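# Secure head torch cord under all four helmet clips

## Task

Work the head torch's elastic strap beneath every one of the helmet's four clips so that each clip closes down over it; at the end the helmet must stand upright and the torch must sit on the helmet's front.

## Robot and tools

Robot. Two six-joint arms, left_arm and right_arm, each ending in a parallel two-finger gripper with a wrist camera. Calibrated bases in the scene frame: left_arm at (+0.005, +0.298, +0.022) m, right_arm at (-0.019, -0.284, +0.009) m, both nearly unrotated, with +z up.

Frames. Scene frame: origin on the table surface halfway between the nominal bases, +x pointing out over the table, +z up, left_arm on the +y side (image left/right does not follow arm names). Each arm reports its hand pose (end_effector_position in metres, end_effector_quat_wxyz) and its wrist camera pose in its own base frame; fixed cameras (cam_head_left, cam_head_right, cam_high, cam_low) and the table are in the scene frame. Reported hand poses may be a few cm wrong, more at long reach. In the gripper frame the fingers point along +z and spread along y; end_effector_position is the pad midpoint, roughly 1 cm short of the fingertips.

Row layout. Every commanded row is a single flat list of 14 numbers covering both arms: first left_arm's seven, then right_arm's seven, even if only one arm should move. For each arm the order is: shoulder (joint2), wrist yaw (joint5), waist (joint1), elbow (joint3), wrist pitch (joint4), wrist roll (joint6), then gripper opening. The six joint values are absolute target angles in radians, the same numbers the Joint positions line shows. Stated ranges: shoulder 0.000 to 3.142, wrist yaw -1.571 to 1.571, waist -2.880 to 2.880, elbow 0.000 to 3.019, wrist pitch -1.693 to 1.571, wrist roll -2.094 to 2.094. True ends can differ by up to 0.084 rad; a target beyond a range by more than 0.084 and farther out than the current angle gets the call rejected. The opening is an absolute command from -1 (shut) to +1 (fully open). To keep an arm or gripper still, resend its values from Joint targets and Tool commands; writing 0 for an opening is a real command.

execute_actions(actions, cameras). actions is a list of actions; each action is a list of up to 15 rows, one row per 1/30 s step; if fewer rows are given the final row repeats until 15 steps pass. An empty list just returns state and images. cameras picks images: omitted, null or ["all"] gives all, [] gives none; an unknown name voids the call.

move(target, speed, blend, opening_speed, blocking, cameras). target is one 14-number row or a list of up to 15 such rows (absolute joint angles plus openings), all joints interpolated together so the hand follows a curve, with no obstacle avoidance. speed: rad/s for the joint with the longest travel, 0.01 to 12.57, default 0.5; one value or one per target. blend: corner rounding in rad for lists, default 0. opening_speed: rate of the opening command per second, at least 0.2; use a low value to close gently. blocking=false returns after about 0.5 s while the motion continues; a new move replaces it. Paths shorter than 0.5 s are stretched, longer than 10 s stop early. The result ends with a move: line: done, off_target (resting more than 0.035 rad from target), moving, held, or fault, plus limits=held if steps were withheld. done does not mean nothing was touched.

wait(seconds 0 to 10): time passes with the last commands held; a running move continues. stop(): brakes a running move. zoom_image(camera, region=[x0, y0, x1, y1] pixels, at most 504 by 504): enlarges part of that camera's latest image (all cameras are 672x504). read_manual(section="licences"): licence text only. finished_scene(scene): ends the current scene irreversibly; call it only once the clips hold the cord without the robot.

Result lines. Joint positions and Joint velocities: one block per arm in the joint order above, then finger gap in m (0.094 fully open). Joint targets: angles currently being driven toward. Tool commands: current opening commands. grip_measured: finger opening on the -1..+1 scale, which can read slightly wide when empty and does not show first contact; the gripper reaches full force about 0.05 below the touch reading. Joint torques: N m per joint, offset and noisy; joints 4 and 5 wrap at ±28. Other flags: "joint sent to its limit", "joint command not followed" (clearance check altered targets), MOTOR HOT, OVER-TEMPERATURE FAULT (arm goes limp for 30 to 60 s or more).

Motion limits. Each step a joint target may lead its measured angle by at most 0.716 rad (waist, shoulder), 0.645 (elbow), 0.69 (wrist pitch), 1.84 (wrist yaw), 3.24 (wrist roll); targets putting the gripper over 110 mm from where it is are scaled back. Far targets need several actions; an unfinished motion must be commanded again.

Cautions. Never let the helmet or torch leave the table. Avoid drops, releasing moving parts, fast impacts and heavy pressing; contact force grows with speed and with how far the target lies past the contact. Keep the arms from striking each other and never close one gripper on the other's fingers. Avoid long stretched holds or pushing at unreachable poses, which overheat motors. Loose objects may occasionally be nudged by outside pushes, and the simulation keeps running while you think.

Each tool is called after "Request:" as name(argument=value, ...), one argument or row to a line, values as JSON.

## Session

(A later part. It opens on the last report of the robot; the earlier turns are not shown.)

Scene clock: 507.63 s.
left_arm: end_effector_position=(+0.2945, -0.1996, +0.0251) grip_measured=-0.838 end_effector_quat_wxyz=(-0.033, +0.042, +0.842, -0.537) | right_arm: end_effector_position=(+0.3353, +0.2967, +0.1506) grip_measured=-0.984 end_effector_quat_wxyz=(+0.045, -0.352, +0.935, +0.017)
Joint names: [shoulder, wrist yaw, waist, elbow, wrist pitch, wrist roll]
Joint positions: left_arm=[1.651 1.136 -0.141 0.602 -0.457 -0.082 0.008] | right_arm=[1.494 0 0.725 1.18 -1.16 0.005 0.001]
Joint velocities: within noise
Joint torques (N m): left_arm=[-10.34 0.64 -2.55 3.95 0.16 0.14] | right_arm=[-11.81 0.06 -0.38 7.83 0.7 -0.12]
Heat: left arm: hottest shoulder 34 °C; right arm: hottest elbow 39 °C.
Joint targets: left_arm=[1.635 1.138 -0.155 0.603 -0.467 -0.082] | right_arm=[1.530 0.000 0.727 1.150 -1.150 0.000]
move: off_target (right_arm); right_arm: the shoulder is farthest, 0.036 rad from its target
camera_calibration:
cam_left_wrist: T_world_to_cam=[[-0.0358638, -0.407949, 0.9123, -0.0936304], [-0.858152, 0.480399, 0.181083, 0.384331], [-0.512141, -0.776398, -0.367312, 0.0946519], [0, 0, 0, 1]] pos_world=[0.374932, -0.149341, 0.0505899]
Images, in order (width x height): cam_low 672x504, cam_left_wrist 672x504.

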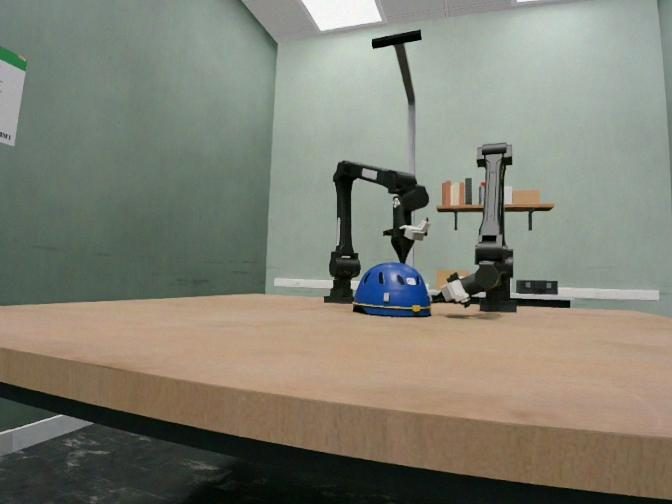

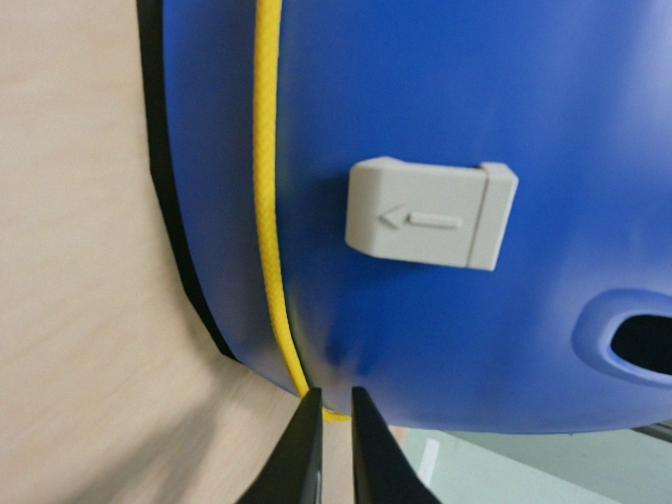

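Request:
move(
  target=[
    [1.635,1.138,-0.02,0.603,-0.467,-0.082,-0.6,1.45,0,0.727,1.35,-1.25,0,-1],
    [1.45,0.8,0.1,0.9,-0.8,0,-0.6,1.5,0,0.7,1.7,-1.5,0,-0.3],
    [1.3,0.3,0.0,1.2,-1.2,0,-1,2.013,0,0.70,1.9,-1.666,0,-0.3],
  ],
  speed=[0.3,0.6,0.6],
  cameras=["cam_head_left","cam_high","cam_right_wrist"],
)

Scene clock: 560.30 s.
left_arm: end_effector_position=(+0.4209, -0.0458, +0.2240) grip_measured=-0.992 end_effector_quat_wxyz=(+0.113, +0.007, +0.982, -0.149) | right_arm: end_effector_position=(+0.4252, +0.3640, +0.1465) grip_measured=-0.302 end_effector_quat_wxyz=(-0.115, -0.342, +0.932, -0.043)
Joint names: [shoulder, wrist yaw, waist, elbow, wrist pitch, wrist roll]
Joint positions: left_arm=[1.307 0.303 0.014 1.155 -1.19 -0.007 0] | right_arm=[2.004 0 0.709 1.844 -1.657 0.005 0.033]
Joint velocities: within noise
Joint torques (N m): left_arm=[-9.82 0.04 -2.37 11.81 0.28 0.17] | right_arm=[-22.71 0.07 -0.67 14.9 -0.79 -0.15]
Heat: left arm: hottest shoulder 34 °C; right arm: hottest elbow 41 °C.
Joint targets: left_arm=[1.300 0.300 0.000 1.200 -1.200 0.000] | right_arm=[2.013 0.000 0.700 1.900 -1.666 0.000]
move: off_target (left_arm, right_arm); target 2's new numbers were sent with right_arm's elbow 0.056 rad from that target; target 3's new numbers were sent with left_arm's elbow 0.045 rad from that target; left_arm: the elbow is farthest, 0.045 rad from its target; right_arm: the elbow is farthest, 0.056 rad from its target
camera_calibration:
cam_right_wrist: T_world_to_cam=[[0.647236, -0.762277, -0.00443195, 0.00255283], [-0.595051, -0.508864, 0.62207, 0.387355], [-0.476445, -0.399989, -0.782949, 0.548999], [0, 0, 0, 1]] pos_world=[0.490412, 0.418651, 0.188887]
Images, in order (width x height): cam_head_left 672x504, cam_high 672x504, cam_right_wrist 672x504.

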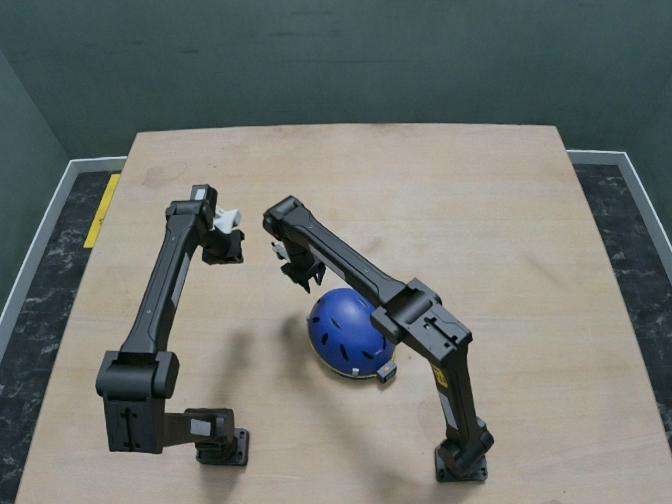

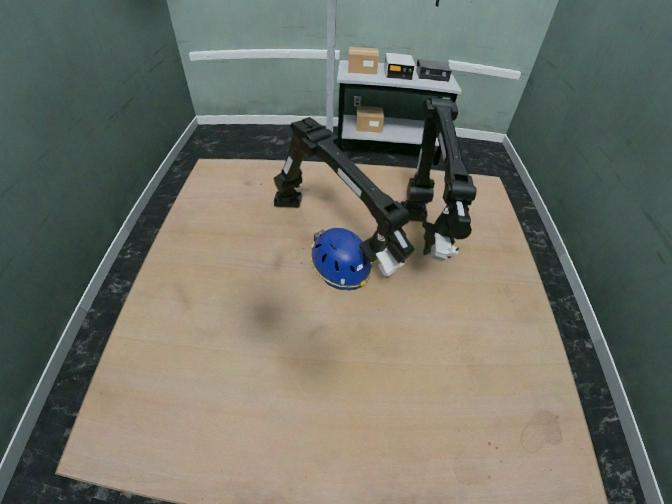

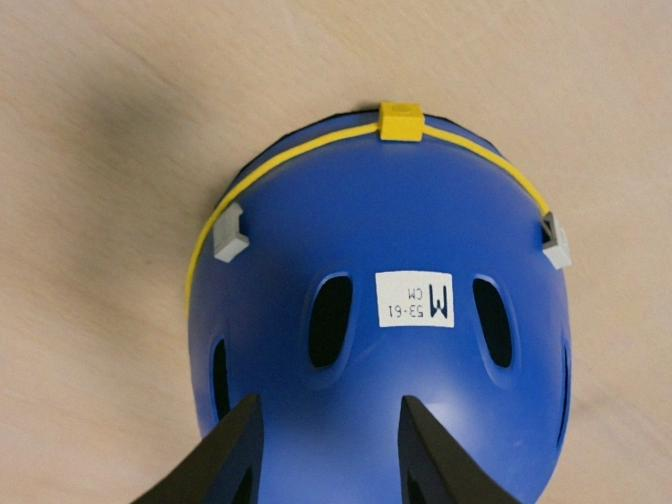

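Request:
zoom_image(
  camera="cam_right_wrist",
  region=[340, 70, 470, 170],
)

Request:
zoom_image(
  camera="cam_right_wrist",
  region=[510, 190, 600, 280],
)

Scaled by 3.877.

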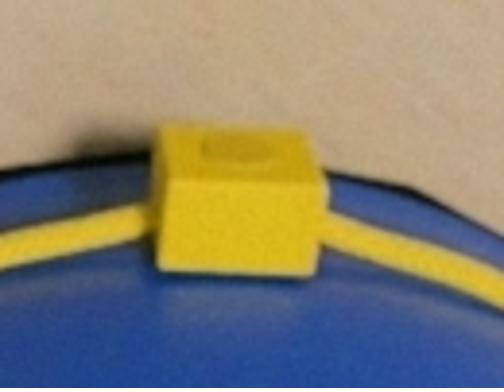

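Scaled by 5.600.

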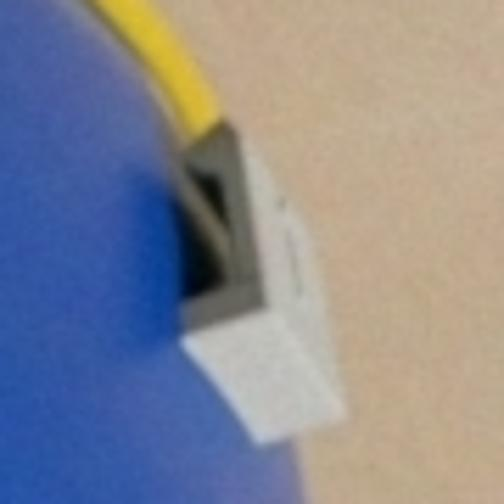

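Request:
move(
  target=[1.3,0.3,0.0,1.2,-1.2,0,-1,2.105,0,0.653,1.872,-1.545,0,-0.15],
  speed=0.25,
  cameras=["cam_low","cam_right_wrist"],
)

Request:
zoom_image(
  camera="cam_low",
  region=[340, 230, 460, 330],
)

Scene clock: 588.73 s.
left_arm: end_effector_position=(+0.4208, -0.0458, +0.2239) grip_measured=-0.992 end_effector_quat_wxyz=(+0.113, +0.007, +0.982, -0.149) | right_arm: end_effector_position=(+0.4624, +0.3557, +0.0929) grip_measured=-0.152 end_effector_quat_wxyz=(-0.108, -0.318, +0.941, -0.037)
Joint names: [shoulder, wrist yaw, waist, elbow, wrist pitch, wrist roll]
Joint positions: left_arm=[1.307 0.303 0.014 1.155 -1.19 -0.007 0] | right_arm=[2.091 0 0.656 1.844 -1.554 0.005 0.04]
Joint velocities: within noise
Joint torques (N m): left_arm=[-9.88 0.04 -2.14 11.66 0.51 0.12] | right_arm=[-22.01 0.1 -0.26 12.04 0.23 -0.13]
Heat: left arm: hottest elbow 36 °C; right arm: hottest elbow 46 °C.
Joint targets: left_arm=[1.300 0.300 0.000 1.200 -1.200 0.000] | right_arm=[2.105 0.000 0.653 1.872 -1.545 0.000]
move: off_target (left_arm); left_arm: the elbow is farthest, 0.045 rad from its target
camera_calibration:
cam_right_wrist: T_world_to_cam=[[0.60661, -0.794987, -0.00452558, 0.0024063], [-0.628795, -0.483266, 0.609156, 0.446321], [-0.486458, -0.366674, -0.793038, 0.515157], [0, 0, 0, 1]] pos_world=[0.529787, 0.406499, 0.136671]
Images, in order (width x height): cam_low 672x504, cam_right_wrist 672x504.

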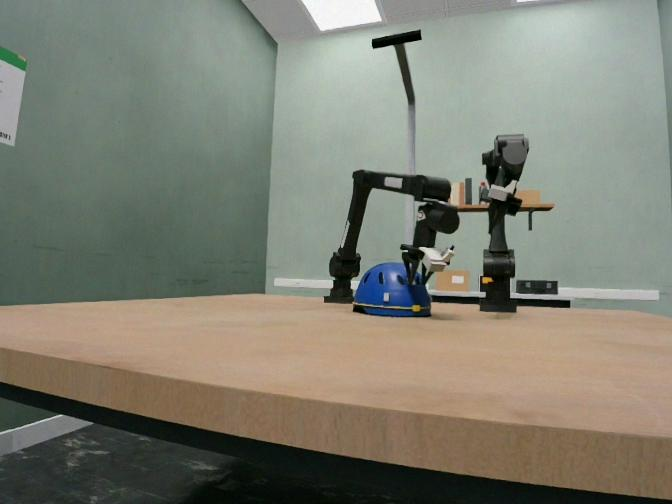

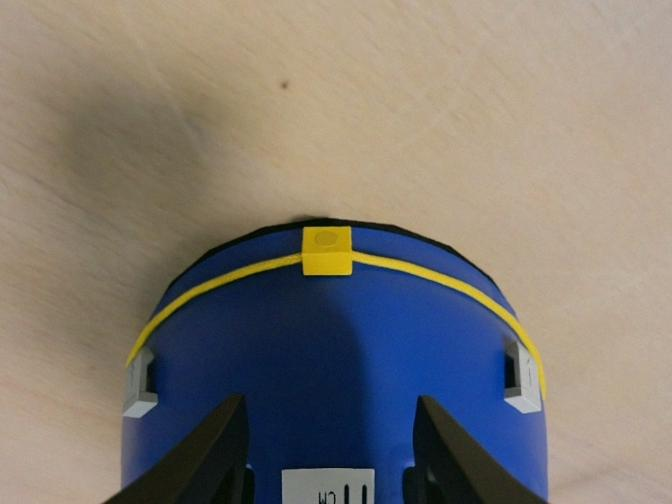

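Scaled by 4.200.

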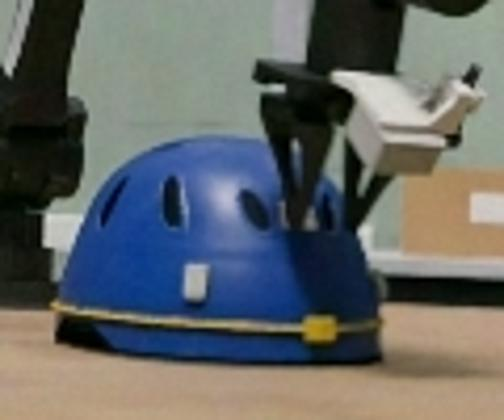

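Request:
move(
  target=[1.3,0.3,0.0,1.2,-1.2,0,-1,2.18,0,0.660,1.78,-1.38,0,-0.15],
  speed=0.12,
  cameras=["cam_low","cam_right_wrist"],
)

Request:
zoom_image(
  camera="cam_low",
  region=[380, 260, 460, 330],
)

Scene clock: 603.00 s.
left_arm: end_effector_position=(+0.4207, -0.0458, +0.2239) grip_measured=-0.992 end_effector_quat_wxyz=(+0.113, +0.007, +0.982, -0.149) | right_arm: end_effector_position=(+0.4750, +0.3654, +0.0304) grip_measured=-0.152 end_effector_quat_wxyz=(-0.087, -0.318, +0.944, -0.030)
Joint names: [shoulder, wrist yaw, waist, elbow, wrist pitch, wrist roll]
Joint positions: left_arm=[1.307 0.303 0.014 1.155 -1.191 -0.007 0] | right_arm=[2.156 0 0.656 1.79 -1.389 0.005 0.04]
Joint velocities: within noise
Joint torques (N m): left_arm=[-10.34 0.04 -1.49 11.89 0.49 0.14] | right_arm=[-23.12 0.05 -0.32 8.59 0.29 -0.14]
Heat: left arm: hottest elbow 38 °C; right arm: hottest elbow 46 °C.
Joint targets: left_arm=[1.300 0.300 0.000 1.200 -1.200 0.000] | right_arm=[2.180 0.000 0.660 1.780 -1.380 0.000]
move: off_target (left_arm); left_arm: the elbow is farthest, 0.045 rad from its target
camera_calibration:
cam_right_wrist: T_world_to_cam=[[0.606758, -0.794872, -0.0047498, 0.00209631], [-0.650029, -0.499615, 0.572579, 0.514101], [-0.4575, -0.34433, -0.819836, 0.454211], [0, 0, 0, 1]] pos_world=[0.54071, 0.414917, 0.0780257]
Images, in order (width x height): cam_low 672x504, cam_right_wrist 672x504.

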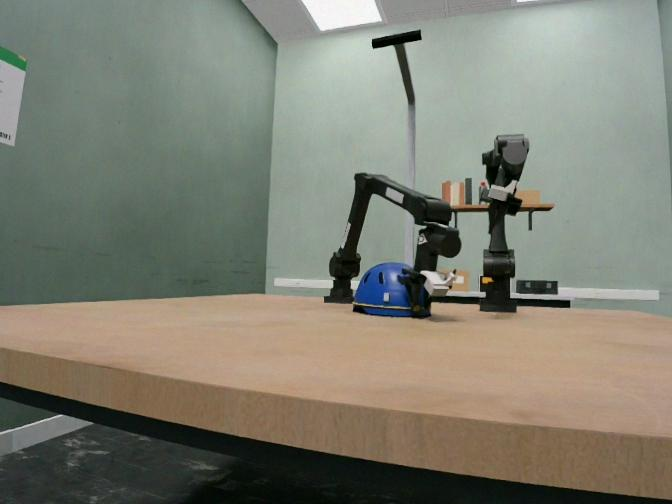

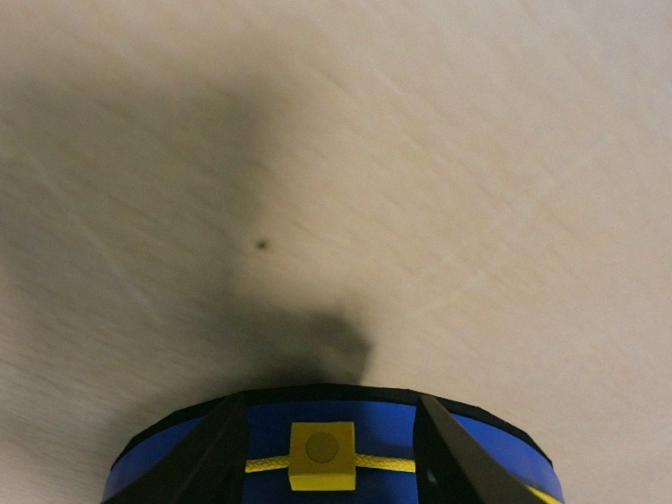

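Scaled by 6.300.

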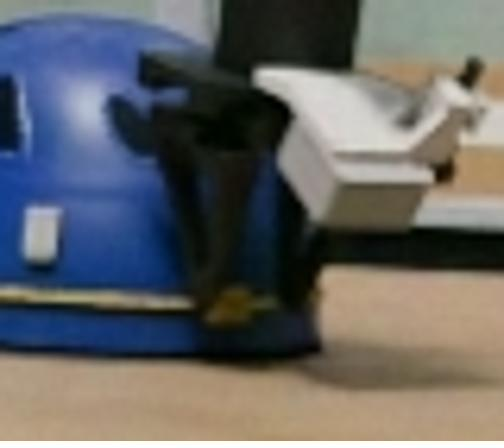

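Request:
move(
  target=[1.3,0.3,0.0,1.2,-1.2,0,-1,2.123,0,0.664,1.722,-1.349,0,-0.15],
  speed=0.08,
  cameras=["cam_low","cam_right_wrist"],
)

Request:
zoom_image(
  camera="cam_low",
  region=[380, 260, 460, 330],
)

Scene clock: 621.73 s.
left_arm: end_effector_position=(+0.4207, -0.0458, +0.2239) grip_measured=-0.992 end_effector_quat_wxyz=(+0.113, +0.007, +0.982, -0.149) | right_arm: end_effector_position=(+0.4653, +0.3579, +0.0212) grip_measured=-0.152 end_effector_quat_wxyz=(-0.091, -0.318, +0.943, -0.031)
Joint names: [shoulder, wrist yaw, waist, elbow, wrist pitch, wrist roll]
Joint positions: left_arm=[1.307 0.303 0.014 1.155 -1.191 -0.007 0] | right_arm=[2.139 0 0.656 1.734 -1.358 0.005 0.04]
Joint velocities: within noise
Joint torques (N m): left_arm=[-10.05 0.03 -1.61 11.92 0.44 0.15] | right_arm=[-25.99 0.07 0.44 8.29 0.17 -0.1]
Heat: left arm: hottest elbow 39 °C; right arm: hottest elbow 45 °C.
Joint targets: left_arm=[1.300 0.300 0.000 1.200 -1.200 0.000] | right_arm=[2.123 0.000 0.664 1.722 -1.349 0.000]
move: off_target (left_arm); left_arm: the elbow is farthest, 0.045 rad from its target
camera_calibration:
cam_right_wrist: T_world_to_cam=[[0.606741, -0.794886, -0.00465595, 0.00195945], [-0.646417, -0.496805, 0.579077, 0.506438], [-0.462613, -0.34834, -0.81526, 0.443405], [0, 0, 0, 1]] pos_world=[0.531306, 0.407614, 0.0682335]
Images, in order (width x height): cam_low 672x504, cam_right_wrist 672x504.

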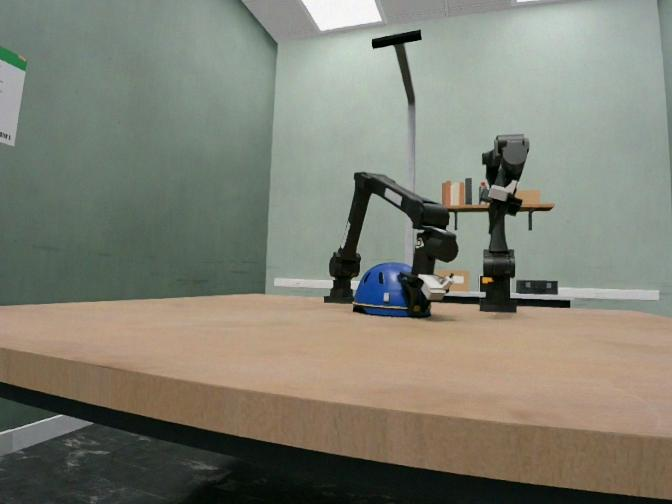

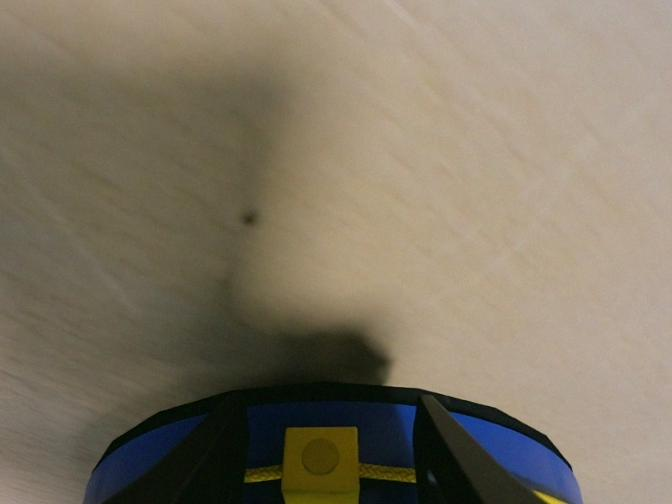

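Scaled by 6.300.

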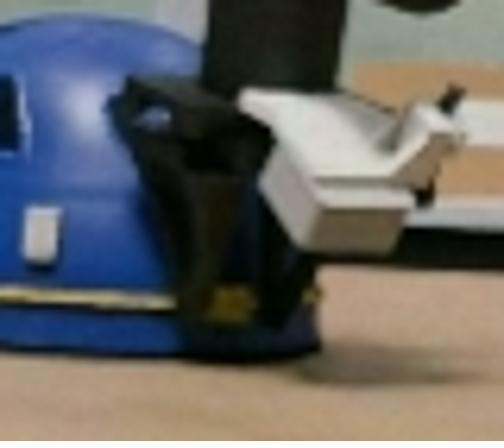

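Request:
move(
  target=[
    [1.3,0.3,0.0,1.2,-1.2,0,-1,2.123,0,0.672,1.722,-1.349,0,-0.3],
    [1.3,0.3,0.0,1.2,-1.2,0,-1,2.123,0,0.672,1.722,-1.349,0,-1],
  ],
  speed=0.08,
  opening_speed=0.3,
  cameras=["cam_low","cam_right_wrist"],
)

Request:
zoom_image(
  camera="cam_low",
  region=[380, 260, 460, 330],
)

Scene clock: 642.80 s.
left_arm: end_effector_position=(+0.4207, -0.0458, +0.2239) grip_measured=-0.992 end_effector_quat_wxyz=(+0.113, +0.007, +0.982, -0.149) | right_arm: end_effector_position=(+0.4636, +0.3609, +0.0211) grip_measured=-0.668 end_effector_quat_wxyz=(-0.089, -0.321, +0.942, -0.031)
Joint names: [shoulder, wrist yaw, waist, elbow, wrist pitch, wrist roll]
Joint positions: left_arm=[1.307 0.303 0.014 1.155 -1.191 -0.007 0] | right_arm=[2.139 0 0.662 1.734 -1.355 0.005 0.016]
Joint velocities: within noise
Joint torques (N m): left_arm=[-10.05 0.02 -1.9 11.78 0.61 0.06] | right_arm=[-25.29 0.11 0.97 8.39 0.13 -0.13]
Heat: left arm: hottest elbow 40 °C; right arm: hottest elbow 44 °C.
Joint targets: left_arm=[1.300 0.300 0.000 1.200 -1.200 0.000] | right_arm=[2.123 0.000 0.672 1.722 -1.349 0.000]
move: off_target (left_arm); left_arm: the elbow is farthest, 0.045 rad from its target
camera_calibration:
cam_right_wrist: T_world_to_cam=[[0.611295, -0.791389, -0.00475611, 0.00195011], [-0.644582, -0.501365, 0.577189, 0.50776], [-0.459165, -0.349767, -0.816597, 0.442563], [0, 0, 0, 1]] pos_world=[0.529311, 0.41091, 0.0683312]
Images, in order (width x height): cam_low 672x504, cam_right_wrist 672x504.

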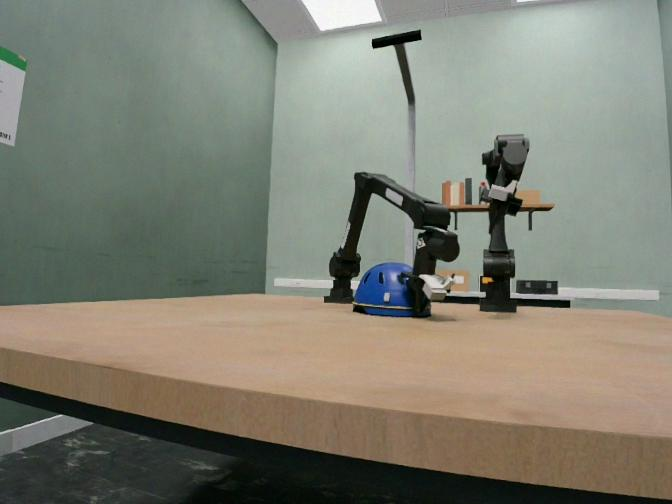

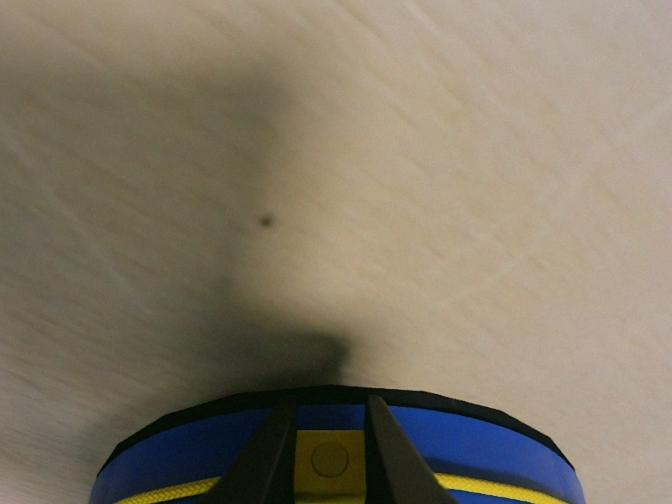

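Scaled by 6.300.

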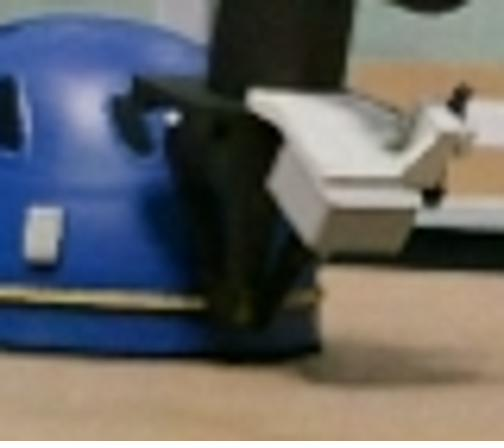

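Request:
move(
  target=[1.3,0.3,0.0,1.2,-1.2,0,-1,2.090,0,0.672,1.765,-1.38,0,-1],
  speed=0.06,
  cameras=["cam_low","cam_right_wrist"],
)

Request:
zoom_image(
  camera="cam_low",
  region=[340, 250, 460, 330],
)

Scene clock: 649.80 s.
left_arm: end_effector_position=(+0.4207, -0.0458, +0.2239) grip_measured=-0.992 end_effector_quat_wxyz=(+0.113, +0.007, +0.982, -0.149) | right_arm: end_effector_position=(+0.4630, +0.3604, +0.0365) grip_measured=-0.668 end_effector_quat_wxyz=(-0.084, -0.321, +0.943, -0.029)
Joint names: [shoulder, wrist yaw, waist, elbow, wrist pitch, wrist roll]
Joint positions: left_arm=[1.307 0.303 0.014 1.155 -1.191 -0.007 0] | right_arm=[2.113 0 0.662 1.734 -1.37 0.005 0.016]
Joint velocities: within noise
Joint torques (N m): left_arm=[-9.29 0.04 -1.55 11.75 0.25 0.12] | right_arm=[-26.75 0.1 0.67 12.27 -0.64 -0.11]
Heat: left arm: hottest elbow 40 °C; right arm: hottest elbow 44 °C.
Joint targets: left_arm=[1.300 0.300 0.000 1.200 -1.200 0.000] | right_arm=[2.090 0.000 0.672 1.765 -1.380 0.000]
move: off_target (left_arm); left_arm: the elbow is farthest, 0.045 rad from its target
camera_calibration:
cam_right_wrist: T_world_to_cam=[[0.611335, -0.791358, -0.00473808, 0.00203081], [-0.649772, -0.505358, 0.567811, 0.502484], [-0.451736, -0.344044, -0.823145, 0.449285], [0, 0, 0, 1]] pos_world=[0.528217, 0.410115, 0.08452]
Images, in order (width x height): cam_low 672x504, cam_right_wrist 672x504.

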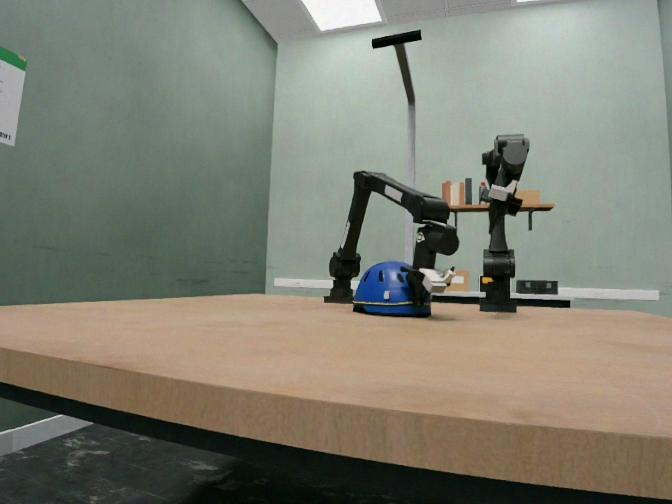

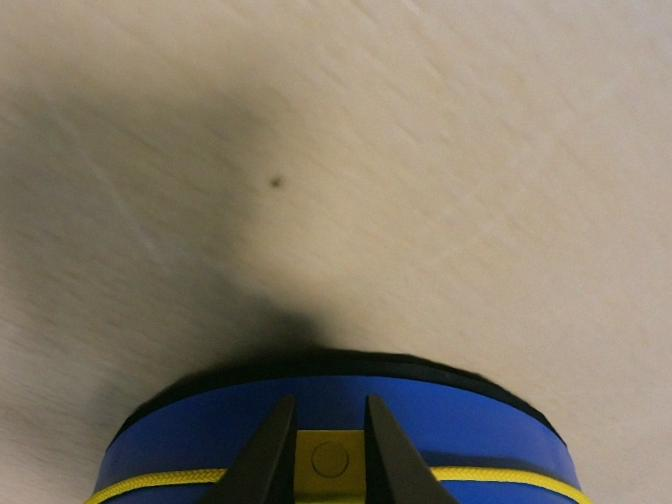

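Scaled by 4.200.

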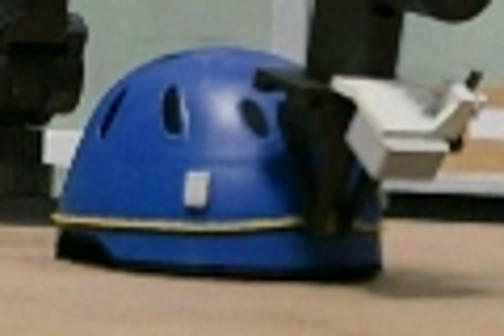

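Request:
move(
  target=[1.3,0.3,0.0,1.2,-1.2,0,-1,2.055,0,0.672,1.785,-1.425,0,-1],
  speed=0.06,
  cameras=["cam_low","cam_right_wrist"],
)

Request:
zoom_image(
  camera="cam_low",
  region=[340, 250, 460, 330],
)

Scene clock: 658.53 s.
left_arm: end_effector_position=(+0.4207, -0.0458, +0.2239) grip_measured=-0.992 end_effector_quat_wxyz=(+0.113, +0.007, +0.982, -0.149) | right_arm: end_effector_position=(+0.4572, +0.3559, +0.0585) grip_measured=-0.668 end_effector_quat_wxyz=(-0.087, -0.321, +0.943, -0.030)
Joint names: [shoulder, wrist yaw, waist, elbow, wrist pitch, wrist roll]
Joint positions: left_arm=[1.307 0.303 0.014 1.155 -1.191 -0.007 0] | right_arm=[2.077 0 0.662 1.734 -1.412 0.005 0.016]
Joint velocities: within noise
Joint torques (N m): left_arm=[-10.64 0.05 -2.14 11.82 0.51 0.13] | right_arm=[-25.76 0.11 0.79 14.28 -0.62 -0.17]
Heat: left arm: hottest elbow 40 °C; right arm: hottest elbow 45 °C.
Joint targets: left_arm=[1.300 0.300 0.000 1.200 -1.200 0.000] | right_arm=[2.055 0.000 0.672 1.785 -1.425 0.000]
move: off_target (left_arm, right_arm); left_arm: the elbow is farthest, 0.045 rad from its target; right_arm: the elbow is farthest, 0.051 rad from its target
camera_calibration:
cam_right_wrist: T_world_to_cam=[[0.611279, -0.791401, -0.00478479, 0.00220533], [-0.646679, -0.502962, 0.573442, 0.481271], [-0.456229, -0.347439, -0.819232, 0.466287], [0, 0, 0, 1]] pos_world=[0.522613, 0.405812, 0.106027]
Images, in order (width x height): cam_low 672x504, cam_right_wrist 672x504.

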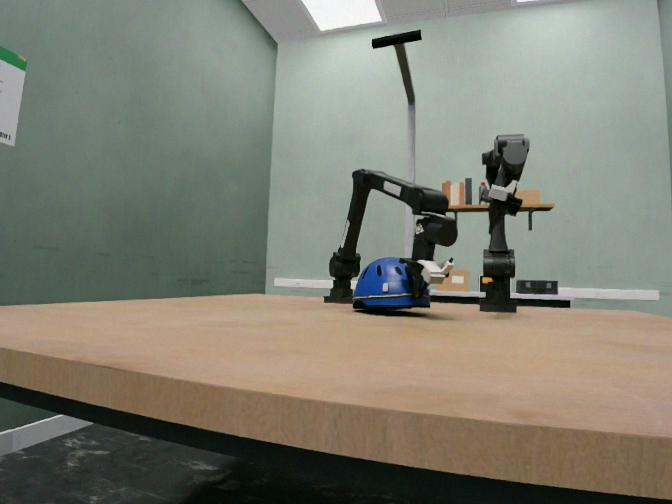

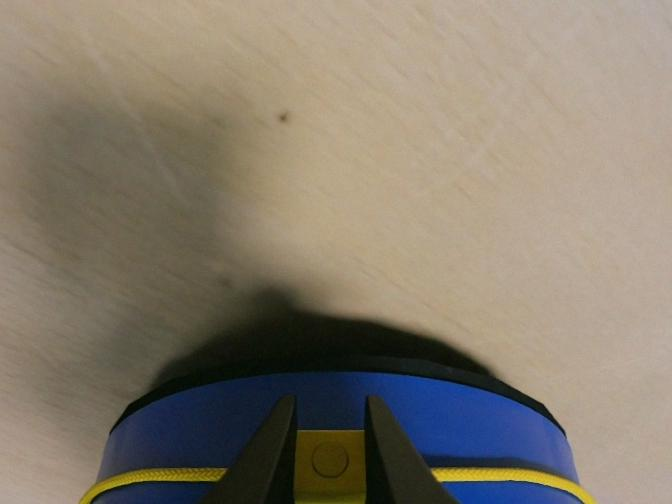

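Scaled by 4.200.

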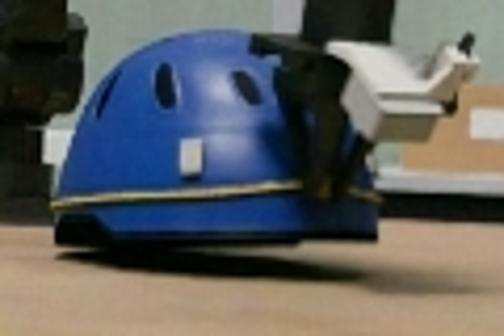

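Request:
move(
  target=[
    [0.8,0,-0.697,0.6,-0.353,0,-1,2.105,0,0.672,1.745,-1.365,0,-1],
    [1.2004,0,-0.697,0.775,-0.353,0,-1,2.105,0,0.672,1.745,-1.365,0,-1],
  ],
  speed=[0.5,0.3],
  cameras=["cam_head_left","cam_high","cam_low","cam_left_wrist","cam_right_wrist"],
)

Request:
zoom_image(
  camera="cam_low",
  region=[340, 220, 460, 330],
)

Scene clock: 695.87 s.
left_arm: end_effector_position=(+0.4137, -0.0945, +0.2405) grip_measured=-0.992 end_effector_quat_wxyz=(+0.188, +0.082, +0.970, -0.131) | right_arm: end_effector_position=(+0.4572, +0.3559, +0.0585) grip_measured=-0.668 end_effector_quat_wxyz=(-0.087, -0.321, +0.943, -0.030)
Joint names: [shoulder, wrist yaw, waist, elbow, wrist pitch, wrist roll]
Joint positions: left_arm=[1.205 0.241 -0.127 1.084 -1.052 -0.007 0] | right_arm=[2.077 0 0.662 1.734 -1.412 0.005 0.016]
Joint velocities: within noise
Joint torques (N m): left_arm=[-6.36 0.19 0.15 9.74 0.72 0.04] | right_arm=[-24.41 0.04 0.44 13.23 0.13 -0.12]
Heat: left arm: hottest elbow 41 °C; right arm: hottest elbow 50 °C.
Joint targets: left_arm=[1.226 0.244 -0.113 1.101 -1.063 -0.007] | right_arm=[2.070 0.000 0.672 1.773 -1.407 0.000]
move: held (left_arm; a check stopped the path), off_target (right_arm; braked when a check withheld steps of left_arm); path passed 0 of 2 targets; limits=held; left_arm: the wrist pitch is farthest, 0.699 rad from its target; right_arm: the wrist pitch is farthest, 0.047 rad from its target
joint command not followed: on one or more control steps a check withheld the commanded joint targets of the left arm, and it was not sent them on those steps.
cause: the commanded joint targets, or the way to them, would bring a part of the robot too close to another arm (this arm's wrist camera and the right arm's forearm (the part past the elbow), at the place that arm is still heading or pushing toward).
camera_calibration:
cam_left_wrist: T_world_to_cam=[[-0.213476, -0.94877, 0.232944, -0.0572464], [-0.97376, 0.22589, 0.0276579, 0.457748], [-0.0788605, -0.220927, -0.972097, 0.334959], [0, 0, 0, 1]] pos_world=[0.459931, -0.0837127, 0.326287]
cam_right_wrist: T_world_to_cam=[[0.611279, -0.791401, -0.00478479, 0.00220533], [-0.646679, -0.502962, 0.573442, 0.481271], [-0.456229, -0.347439, -0.819232, 0.466287], [0, 0, 0, 1]] pos_world=[0.522613, 0.405812, 0.106027]
Images, in order (width x height): cam_head_left 672x504, cam_high 672x504, cam_low 672x504, cam_left_wrist 672x504, cam_right_wrist 672x504.

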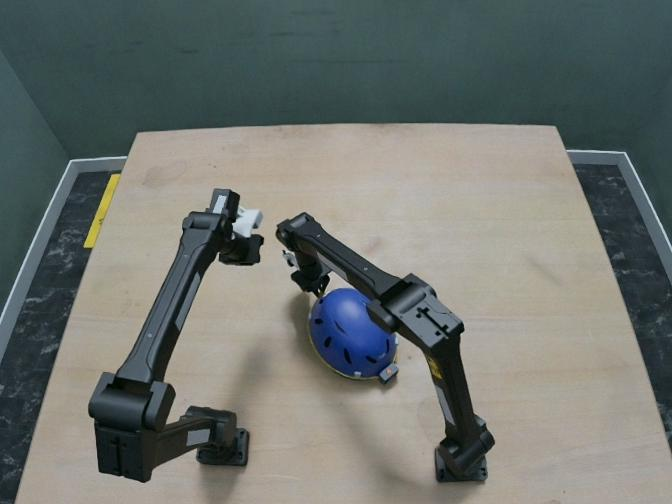

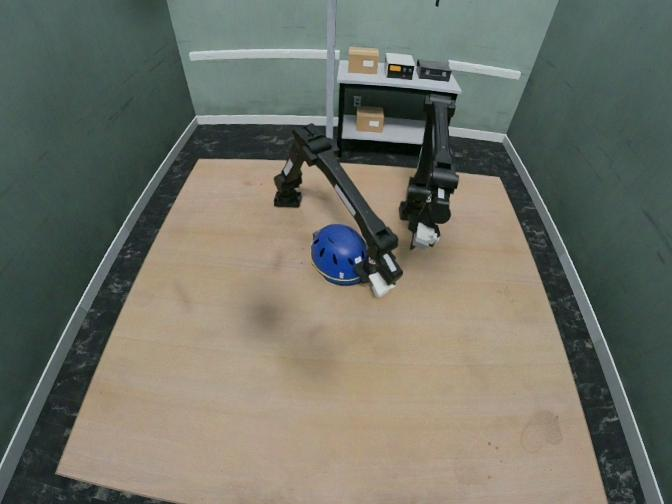

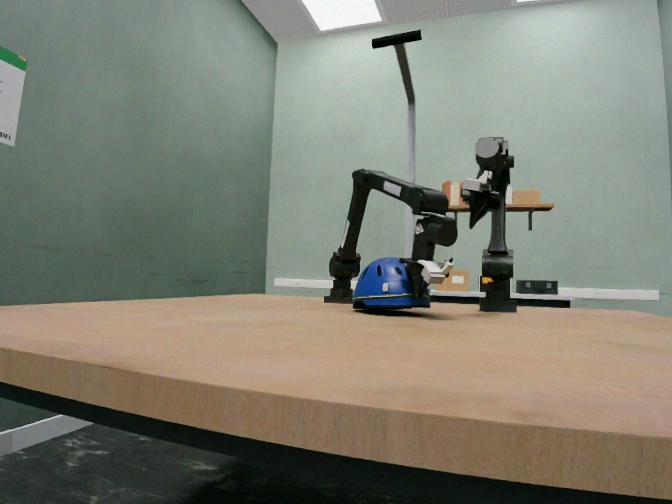

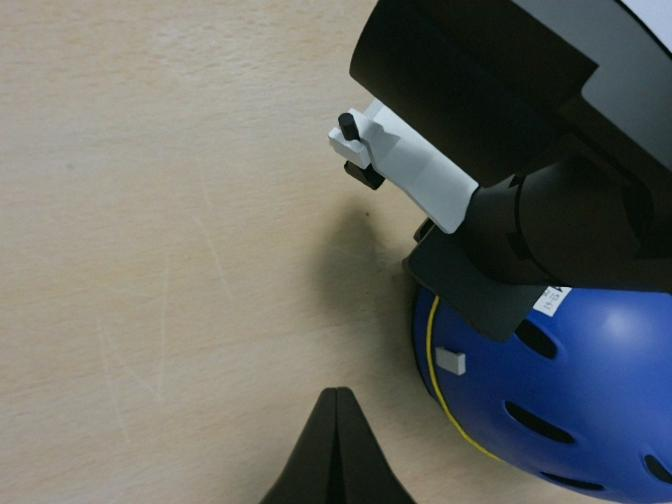

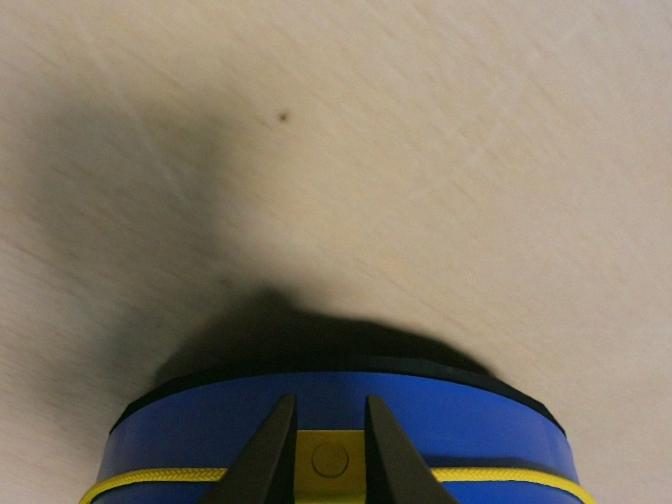

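Scaled by 4.200.

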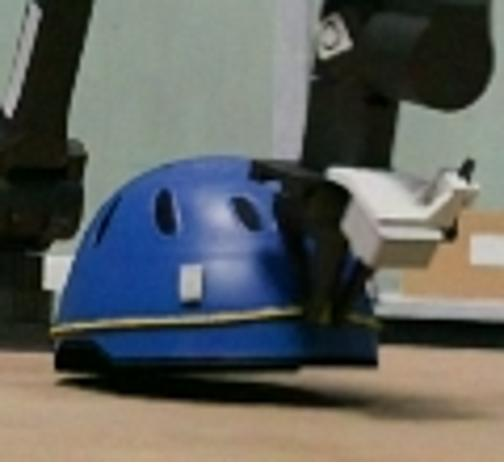

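Request:
move(
  target=[
    [0.8,0,-0.127,0.6,-0.353,1.2,-1,2.100,0,0.672,1.745,-1.365,0,-1],
    [0.8,0,-0.697,0.6,-0.353,1.57,-1,2.105,0,0.672,1.745,-1.365,0,-1],
  ],
  speed=[0.5,0.4],
  cameras=["cam_head_left","cam_low"],
)

Request:
zoom_image(
  camera="cam_low",
  region=[340, 220, 460, 330],
)

Scene clock: 707.53 s.
left_arm: end_effector_position=(+0.3027, -0.2475, +0.2407) grip_measured=-0.992 end_effector_quat_wxyz=(+0.432, +0.792, +0.381, +0.202) | right_arm: end_effector_position=(+0.4646, +0.3617, +0.0534) grip_measured=-0.668 end_effector_quat_wxyz=(-0.071, -0.322, +0.944, -0.024)
Joint names: [shoulder, wrist yaw, waist, elbow, wrist pitch, wrist roll]
Joint positions: left_arm=[0.813 0.002 -0.683 0.608 -0.372 1.561 0] | right_arm=[2.083 0 0.662 1.734 -1.372 0.005 0.016]
Joint velocities: within noise
Joint torques (N m): left_arm=[-3.43 -0.14 -2.2 8.31 3 0.02] | right_arm=[-22.53 0.1 0.62 10.77 0.13 -0.15]
Heat: left arm: hottest elbow 42 °C; right arm: hottest elbow 50 °C.
Joint targets: left_arm=[0.800 0.000 -0.697 0.600 -0.353 1.570] | right_arm=[2.105 0.000 0.672 1.745 -1.365 0.000]
move: done
Images, in order (width x height): cam_head_left 672x504, cam_low 672x504.

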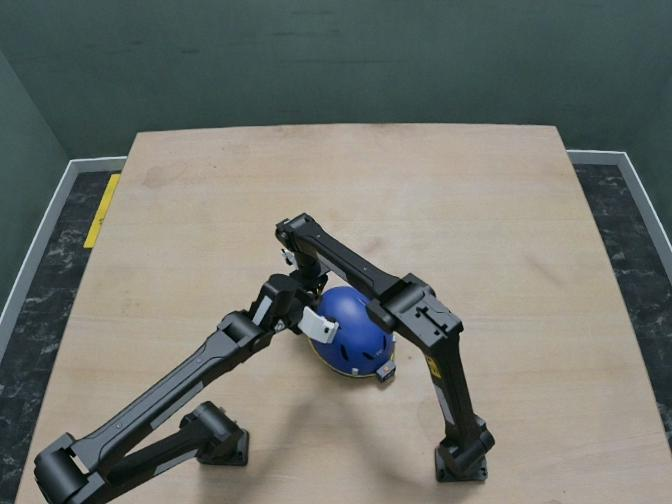

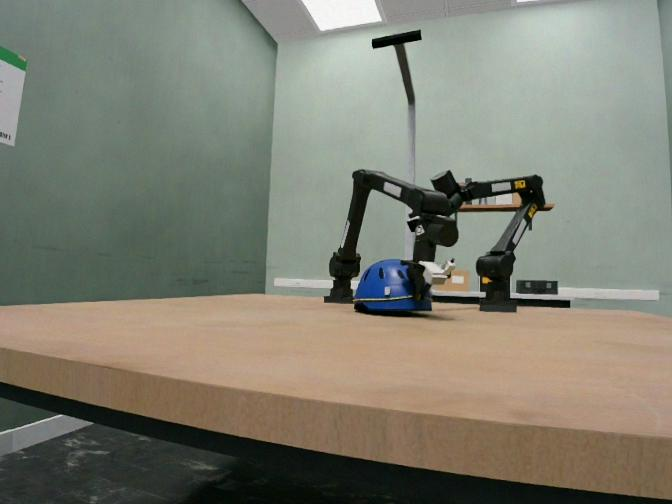

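Scaled by 4.200.

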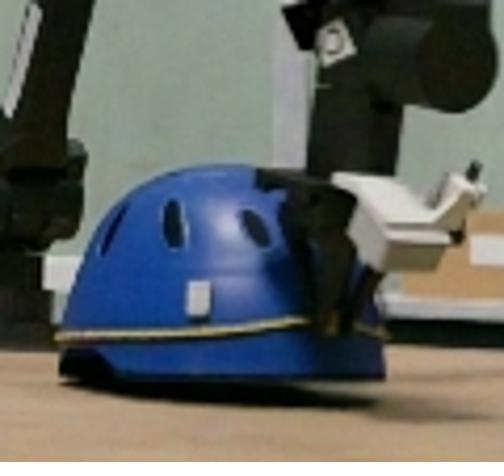

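Request:
move(
  target=[1.205,0,-0.709,0.780,-0.345,1.57,-1,2.120,0,0.672,1.715,-1.340,0,-1],
  speed=0.25,
  cameras=["cam_head_left","cam_low","cam_left_wrist"],
)

Request:
zoom_image(
  camera="cam_low",
  region=[340, 220, 460, 330],
)

Scene clock: 712.87 s.
left_arm: end_effector_position=(+0.3292, -0.2728, +0.1807) grip_measured=-0.992 end_effector_quat_wxyz=(+0.360, +0.829, +0.394, +0.167) | right_arm: end_effector_position=(+0.4667, +0.3634, +0.0470) grip_measured=-0.668 end_effector_quat_wxyz=(-0.069, -0.322, +0.944, -0.024)
Joint names: [shoulder, wrist yaw, waist, elbow, wrist pitch, wrist roll]
Joint positions: left_arm=[1.057 0.002 -0.69 0.668 -0.366 1.562 0] | right_arm=[2.094 0 0.662 1.734 -1.357 0.005 0.016]
Joint velocities: within noise
Joint torques (N m): left_arm=[-6.36 -0.06 0.15 8.18 1.81 -0.01] | right_arm=[-23.65 0.07 -0.26 9.74 -0.31 -0.01]
Heat: left arm: hottest elbow 42 °C; right arm: hottest elbow 49 °C.
Joint targets: left_arm=[1.043 0.002 -0.690 0.666 -0.366 1.562] | right_arm=[2.093 0.000 0.662 1.734 -1.357 0.005]
move: held (left_arm, right_arm; a check stopped the path); limits=held; left_arm: the shoulder is farthest, 0.148 rad from its target
joint command not followed: on one or more control steps a check withheld the commanded joint targets of the left arm, and it was not sent them on those steps.
cause: the commanded joint targets, or the way to them, would bring a part of the robot too close to another arm (this arm's wrist (the part past the wrist pitch) and the right arm's forearm (the part past the elbow), at the place that arm is still heading or pushing toward).
joint command not followed: on one or more control steps a check withheld the commanded joint targets of the right arm, and it was not sent them on those steps.
cause: the commanded joint targets, or the way to them, would bring a part of the robot too close to another arm (this arm's forearm (the part past the elbow) and the left arm's gripper housing, along the way the arms are being sent, or toward where that arm still pushes).
camera_calibration:
cam_left_wrist: T_world_to_cam=[[-0.538887, 0.436223, -0.720632, 0.426732], [0.33965, 0.895371, 0.288009, 0.120624], [0.770869, -0.0895584, -0.630667, -0.0747786], [0, 0, 0, 1]] pos_world=[0.246635, -0.300851, 0.225616]
Images, in order (width x height): cam_head_left 672x504, cam_low 672x504, cam_left_wrist 672x504.

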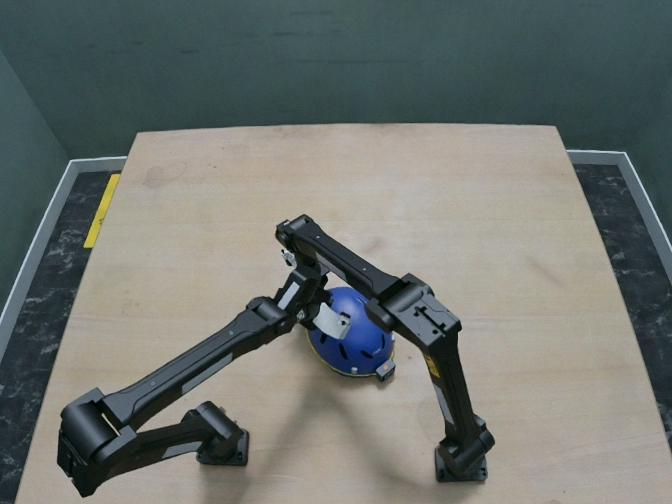

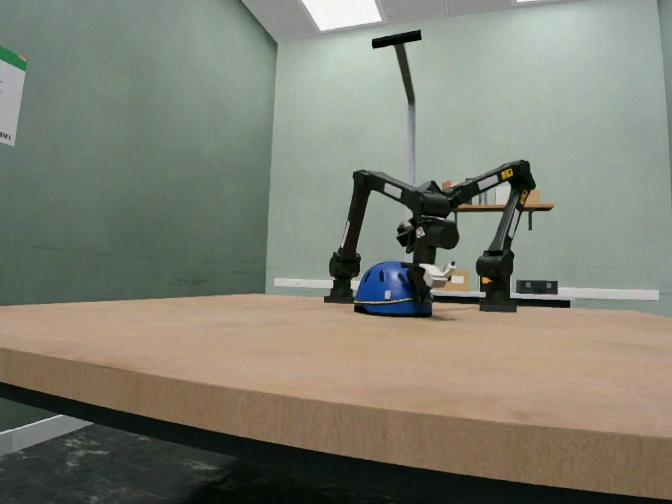

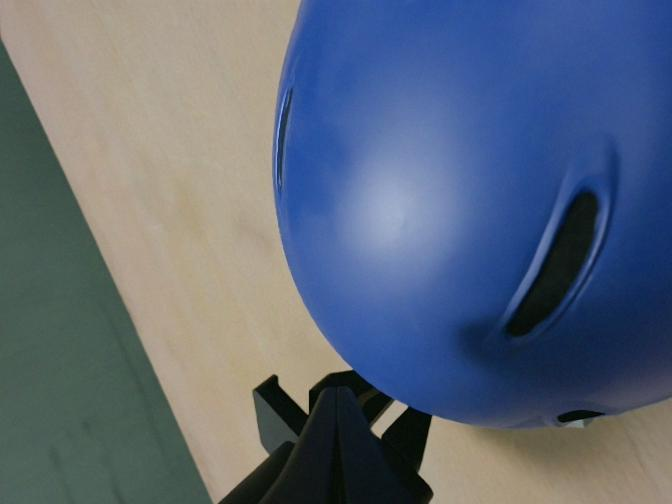

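Scaled by 4.200.

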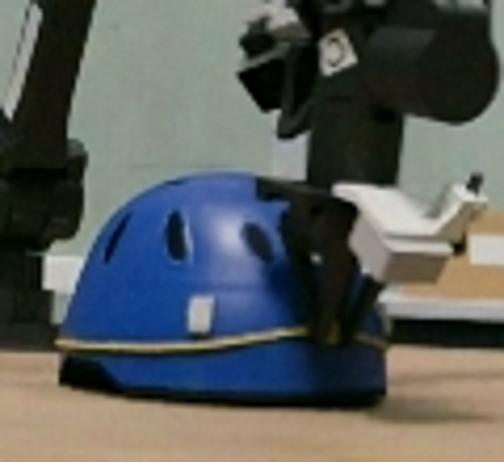

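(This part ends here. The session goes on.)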